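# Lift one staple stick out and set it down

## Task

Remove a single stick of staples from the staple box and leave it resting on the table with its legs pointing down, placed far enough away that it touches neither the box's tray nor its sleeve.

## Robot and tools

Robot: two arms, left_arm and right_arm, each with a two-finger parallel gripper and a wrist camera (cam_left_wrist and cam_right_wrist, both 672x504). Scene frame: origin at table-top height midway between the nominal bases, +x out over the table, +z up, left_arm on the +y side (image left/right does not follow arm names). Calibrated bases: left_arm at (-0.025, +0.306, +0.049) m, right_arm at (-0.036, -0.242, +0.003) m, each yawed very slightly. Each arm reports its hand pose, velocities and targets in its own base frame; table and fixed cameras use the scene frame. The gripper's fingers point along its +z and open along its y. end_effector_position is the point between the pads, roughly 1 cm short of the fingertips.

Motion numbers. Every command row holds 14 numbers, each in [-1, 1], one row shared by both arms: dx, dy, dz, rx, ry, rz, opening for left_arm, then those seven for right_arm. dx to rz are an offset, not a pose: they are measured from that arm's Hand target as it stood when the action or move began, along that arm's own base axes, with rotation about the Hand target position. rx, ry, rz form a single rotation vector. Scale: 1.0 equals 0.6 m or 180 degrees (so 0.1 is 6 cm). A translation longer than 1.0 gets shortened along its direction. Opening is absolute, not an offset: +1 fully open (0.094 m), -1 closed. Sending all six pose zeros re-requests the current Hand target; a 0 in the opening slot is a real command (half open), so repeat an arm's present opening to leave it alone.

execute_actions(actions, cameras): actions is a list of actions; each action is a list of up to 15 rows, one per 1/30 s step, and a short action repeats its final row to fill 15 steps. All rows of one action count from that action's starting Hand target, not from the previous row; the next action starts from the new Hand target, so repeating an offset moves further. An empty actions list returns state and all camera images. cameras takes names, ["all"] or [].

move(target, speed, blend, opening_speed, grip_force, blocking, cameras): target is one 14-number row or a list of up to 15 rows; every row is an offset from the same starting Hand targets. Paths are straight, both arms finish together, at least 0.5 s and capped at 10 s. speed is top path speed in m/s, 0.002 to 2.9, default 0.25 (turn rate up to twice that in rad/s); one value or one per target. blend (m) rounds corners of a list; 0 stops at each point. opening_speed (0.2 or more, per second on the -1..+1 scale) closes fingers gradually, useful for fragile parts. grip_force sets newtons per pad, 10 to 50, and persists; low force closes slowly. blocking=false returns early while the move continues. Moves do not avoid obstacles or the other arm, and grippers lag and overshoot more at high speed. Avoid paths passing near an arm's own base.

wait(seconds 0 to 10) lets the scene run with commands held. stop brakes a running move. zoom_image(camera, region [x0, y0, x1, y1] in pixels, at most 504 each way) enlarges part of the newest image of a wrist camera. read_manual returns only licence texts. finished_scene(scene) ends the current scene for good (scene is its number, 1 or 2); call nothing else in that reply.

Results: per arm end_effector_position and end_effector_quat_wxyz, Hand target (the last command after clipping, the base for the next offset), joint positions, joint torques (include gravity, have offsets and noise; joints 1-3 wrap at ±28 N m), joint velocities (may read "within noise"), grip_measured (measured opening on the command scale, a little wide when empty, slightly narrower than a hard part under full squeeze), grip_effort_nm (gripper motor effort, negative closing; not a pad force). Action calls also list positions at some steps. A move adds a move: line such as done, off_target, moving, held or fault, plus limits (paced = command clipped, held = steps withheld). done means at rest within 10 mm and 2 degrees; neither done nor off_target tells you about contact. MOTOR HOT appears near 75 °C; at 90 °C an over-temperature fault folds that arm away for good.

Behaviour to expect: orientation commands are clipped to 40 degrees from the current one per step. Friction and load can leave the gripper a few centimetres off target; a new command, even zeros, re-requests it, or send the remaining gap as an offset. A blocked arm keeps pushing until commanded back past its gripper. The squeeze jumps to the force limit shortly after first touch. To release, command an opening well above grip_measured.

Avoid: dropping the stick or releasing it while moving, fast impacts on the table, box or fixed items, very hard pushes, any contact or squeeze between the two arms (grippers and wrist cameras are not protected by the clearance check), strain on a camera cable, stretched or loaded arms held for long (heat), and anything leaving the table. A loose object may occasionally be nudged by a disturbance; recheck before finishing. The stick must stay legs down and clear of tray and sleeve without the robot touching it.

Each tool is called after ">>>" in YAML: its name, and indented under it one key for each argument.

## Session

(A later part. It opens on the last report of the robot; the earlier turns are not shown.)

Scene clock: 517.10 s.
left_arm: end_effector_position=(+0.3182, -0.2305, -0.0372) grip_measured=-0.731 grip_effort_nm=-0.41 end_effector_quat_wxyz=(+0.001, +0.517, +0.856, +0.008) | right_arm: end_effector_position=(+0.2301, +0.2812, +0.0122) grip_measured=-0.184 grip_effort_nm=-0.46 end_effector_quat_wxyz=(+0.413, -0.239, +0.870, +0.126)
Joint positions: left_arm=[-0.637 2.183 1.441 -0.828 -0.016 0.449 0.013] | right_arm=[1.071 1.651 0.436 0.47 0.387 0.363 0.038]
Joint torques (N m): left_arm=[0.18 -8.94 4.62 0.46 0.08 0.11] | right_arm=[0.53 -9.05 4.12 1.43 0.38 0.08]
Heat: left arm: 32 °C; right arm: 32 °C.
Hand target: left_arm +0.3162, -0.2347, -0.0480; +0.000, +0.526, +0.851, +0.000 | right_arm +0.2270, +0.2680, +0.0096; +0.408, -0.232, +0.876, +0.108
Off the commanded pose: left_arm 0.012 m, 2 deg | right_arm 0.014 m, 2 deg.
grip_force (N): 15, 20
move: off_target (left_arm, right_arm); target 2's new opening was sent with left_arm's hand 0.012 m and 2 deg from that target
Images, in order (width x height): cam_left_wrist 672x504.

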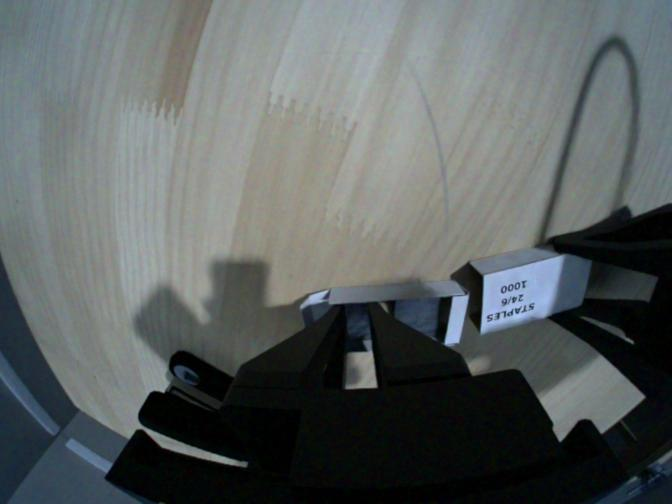

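>>> move:
  target:
    - [0,0,0.1467,0,0,0,-0.9, 0,0,0,0,0,0,-0.45]
    - [0.0877,-0.1798,0.1467,0,0,0,-0.9, 0,0,0,0,0,0,-0.45]
    - [0.0877,-0.1798,0.025,0,0,0,-0.9, 0,0,0,0,0,0,-0.45]
  speed: [0.12,0.2,0.12]
  blend: [0.02,0.03,0]
  cameras: ["cam_left_wrist"]

Scene clock: 539.63 s.
left_arm: end_effector_position=(+0.3675, -0.3388, -0.0231) grip_measured=-0.731 grip_effort_nm=-0.41 end_effector_quat_wxyz=(-0.002, +0.527, +0.850, +0.008) | right_arm: end_effector_position=(+0.2301, +0.2812, +0.0122) grip_measured=-0.184 grip_effort_nm=-0.47 end_effector_quat_wxyz=(+0.413, -0.239, +0.870, +0.126)
Joint positions: left_arm=[-0.752 2.631 2.311 -1.257 -0.014 0.357 0.013] | right_arm=[1.071 1.651 0.436 0.47 0.387 0.363 0.038]
Joint torques (N m): left_arm=[0.1 -12.86 5.53 0.44 0.08 -0.07] | right_arm=[0.59 -9.01 4.08 1.4 0.4 0.11]
Heat: left arm: 31 °C; right arm: 32 °C.
Hand target: left_arm +0.3689, -0.3426, -0.0330; +0.000, +0.526, +0.851, +0.000 | right_arm +0.2270, +0.2680, +0.0096; +0.408, -0.232, +0.876, +0.108
Off the commanded pose: left_arm 0.011 m, 1 deg | right_arm 0.014 m, 2 deg.
grip_force (N): 15, 20
move: off_target (left_arm, right_arm)
Images, in order (width x height): cam_left_wrist 672x504.

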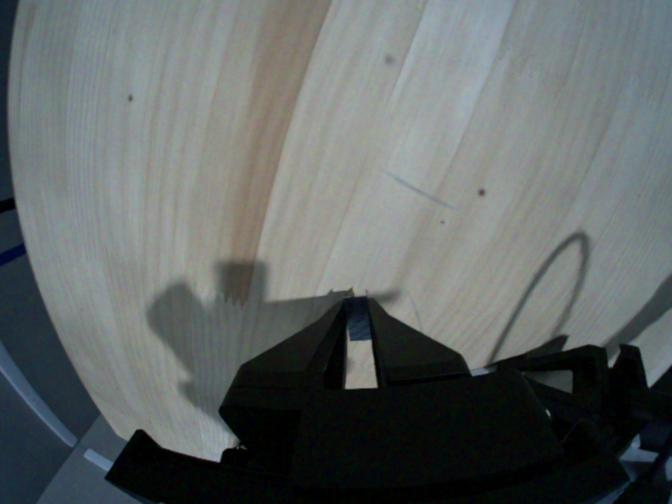

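>>> move:
  target:
    - [0,0,-0.0183,0,0,0,-0.9, 0,0,0,0,0,0,-0.45]
  speed: [0.06]
  cameras: ["cam_left_wrist"]

>>> zoom_image:
  camera: "cam_left_wrist"
  region: [310, 270, 410, 350]

Scene clock: 545.87 s.
left_arm: end_effector_position=(+0.3691, -0.3403, -0.0293) grip_measured=-0.731 grip_effort_nm=-0.41 end_effector_quat_wxyz=(+0.003, +0.526, +0.850, +0.007) | right_arm: end_effector_position=(+0.2301, +0.2812, +0.0122) grip_measured=-0.184 grip_effort_nm=-0.47 end_effector_quat_wxyz=(+0.413, -0.239, +0.870, +0.126)
Joint positions: left_arm=[-0.752 2.631 2.286 -1.222 -0.014 0.357 0.013] | right_arm=[1.071 1.651 0.436 0.47 0.387 0.363 0.038]
Joint torques (N m): left_arm=[0.1 -12.29 5.14 0.46 0.07 -0.07] | right_arm=[0.49 -8.91 4.1 1.43 0.36 0.09]
Heat: left arm: 31 °C; right arm: 32 °C.
Hand target: left_arm +0.3689, -0.3426, -0.0440; +0.000, +0.526, +0.851, +0.000 | right_arm +0.2270, +0.2680, +0.0096; +0.408, -0.232, +0.876, +0.108
Off the commanded pose: left_arm 0.015 m, 1 deg | right_arm 0.014 m, 2 deg.
grip_force (N): 15, 20
move: off_target (left_arm, right_arm)
Images, in order (width x height): cam_left_wrist 672x504.

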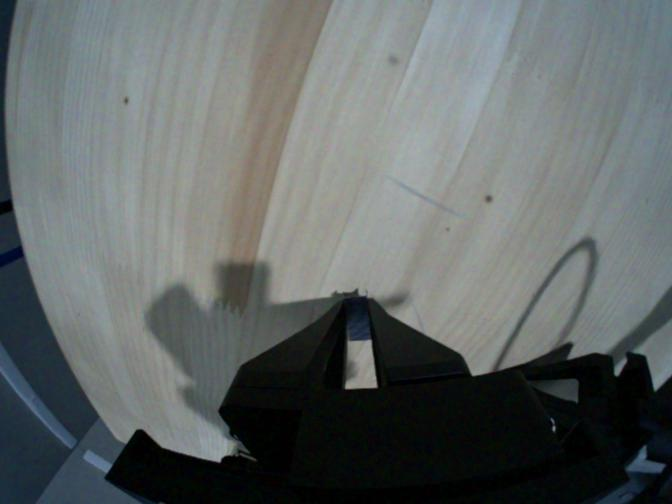

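Scaled by 5.040 from the camera's 672x504 image, which has a finer 960x720 frame.

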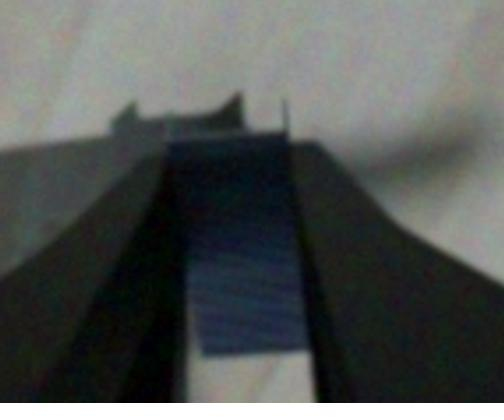

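>>> move:
  target:
    - [0,0,-0.0117,0,0,0,-0.9, 0,0,0,0,0,0,-0.45]
  speed: [0.06]
  cameras: ["cam_left_wrist"]

>>> zoom_image:
  camera: "cam_left_wrist"
  region: [310, 270, 410, 350]

Scene clock: 555.37 s.
left_arm: end_effector_position=(+0.3691, -0.3403, -0.0375) grip_measured=-0.731 grip_effort_nm=-0.41 end_effector_quat_wxyz=(+0.003, +0.526, +0.850, +0.007) | right_arm: end_effector_position=(+0.2301, +0.2812, +0.0122) grip_measured=-0.184 grip_effort_nm=-0.46 end_effector_quat_wxyz=(+0.413, -0.239, +0.870, +0.126)
Joint positions: left_arm=[-0.752 2.64 2.271 -1.199 -0.014 0.357 0.013] | right_arm=[1.071 1.651 0.436 0.47 0.387 0.363 0.038]
Joint torques (N m): left_arm=[0.09 -12.45 5.26 0.45 0.07 -0.08] | right_arm=[0.46 -9.01 4.07 1.42 0.38 0.09]
Heat: left arm: 31 °C; right arm: 32 °C.
Hand target: left_arm +0.3689, -0.3426, -0.0510; +0.000, +0.526, +0.851, +0.000 | right_arm +0.2270, +0.2680, +0.0096; +0.408, -0.232, +0.876, +0.108
Off the commanded pose: left_arm 0.014 m, 1 deg | right_arm 0.014 m, 2 deg.
grip_force (N): 15, 20
move: off_target (left_arm, right_arm)
Images, in order (width x height): cam_left_wrist 672x504.

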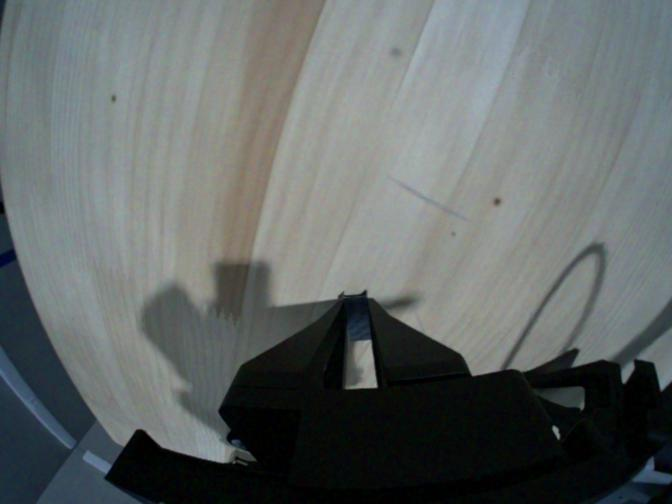

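Scaled by 5.040 from the camera's 672x504 image, which has a finer 960x720 frame.

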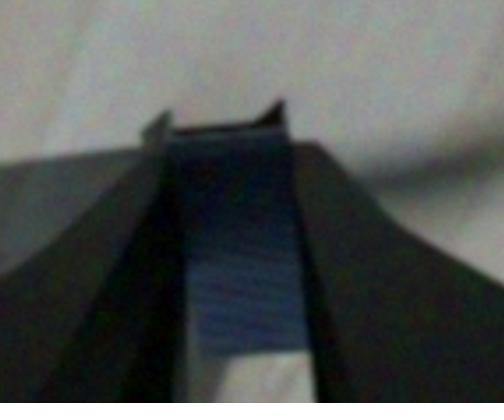

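>>> move:
  target:
    - [0,0,-0.0067,0,0,0,-0.9, 0,0,0,0,0,0,-0.45]
    - [0,0,-0.0067,0,0,0,-0.6, 0,0,0,0,0,0,0.1]
    - [0,0,0.1,0,0,0,-0.6, 0,0,0,0,0,0,0.1]
  speed: [0.04,0.05,0.1]
  cameras: ["cam_left_wrist"]

>>> zoom_image:
  camera: "cam_left_wrist"
  region: [290, 230, 430, 335]

Scene clock: 569.93 s.
left_arm: end_effector_position=(+0.3650, -0.3365, -0.0031) grip_measured=-0.601 grip_effort_nm=0.05 end_effector_quat_wxyz=(-0.012, +0.527, +0.850, +0.010) | right_arm: end_effector_position=(+0.2297, +0.2815, +0.0122) grip_measured=+0.097 grip_effort_nm=0.17 end_effector_quat_wxyz=(+0.413, -0.239, +0.870, +0.127)
Joint positions: left_arm=[-0.752 2.64 2.407 -1.366 -0.014 0.357 0.019] | right_arm=[1.072 1.651 0.436 0.47 0.387 0.365 0.052]
Joint torques (N m): left_arm=[0.1 -14.49 10.06 -0.01 0.07 -0.07] | right_arm=[0.5 -9.03 4.08 1.45 0.39 0.08]
Heat: left arm: 31 °C; right arm: 32 °C.
Hand target: left_arm +0.3689, -0.3426, +0.0090; +0.000, +0.526, +0.851, +0.000 | right_arm +0.2270, +0.2680, +0.0096; +0.408, -0.232, +0.876, +0.108
Off the commanded pose: left_arm 0.014 m, 2 deg | right_arm 0.014 m, 2 deg.
grip_force (N): 15, 20
move: off_target (left_arm, right_arm); target 2's new opening was sent with left_arm's hand 0.017 m and 1 deg from that target
Images, in order (width x height): cam_left_wrist 672x504.

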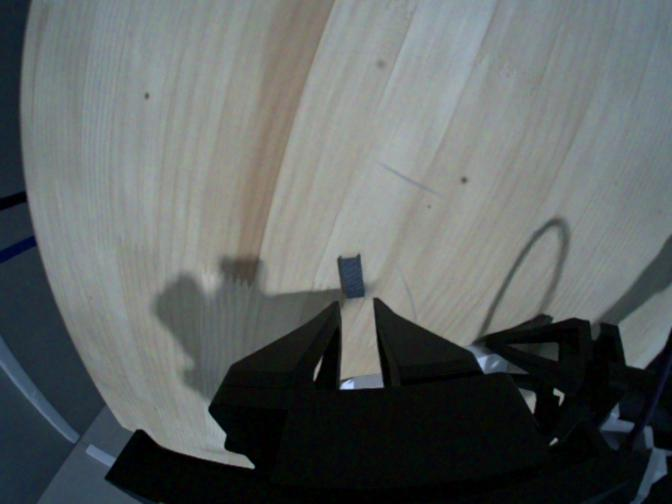

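Scaled by 3.600 from the camera's 672x504 image, which has a finer 960x720 frame.

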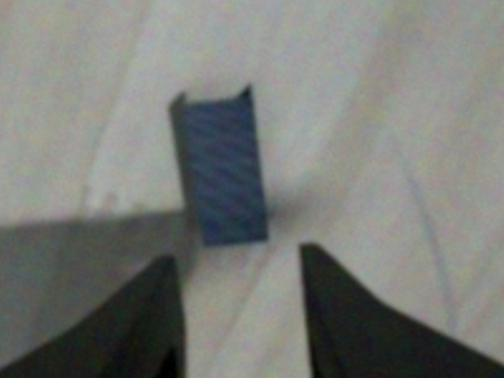

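>>> finished_scene:
  scene: 2

The scene is finished: the task was done.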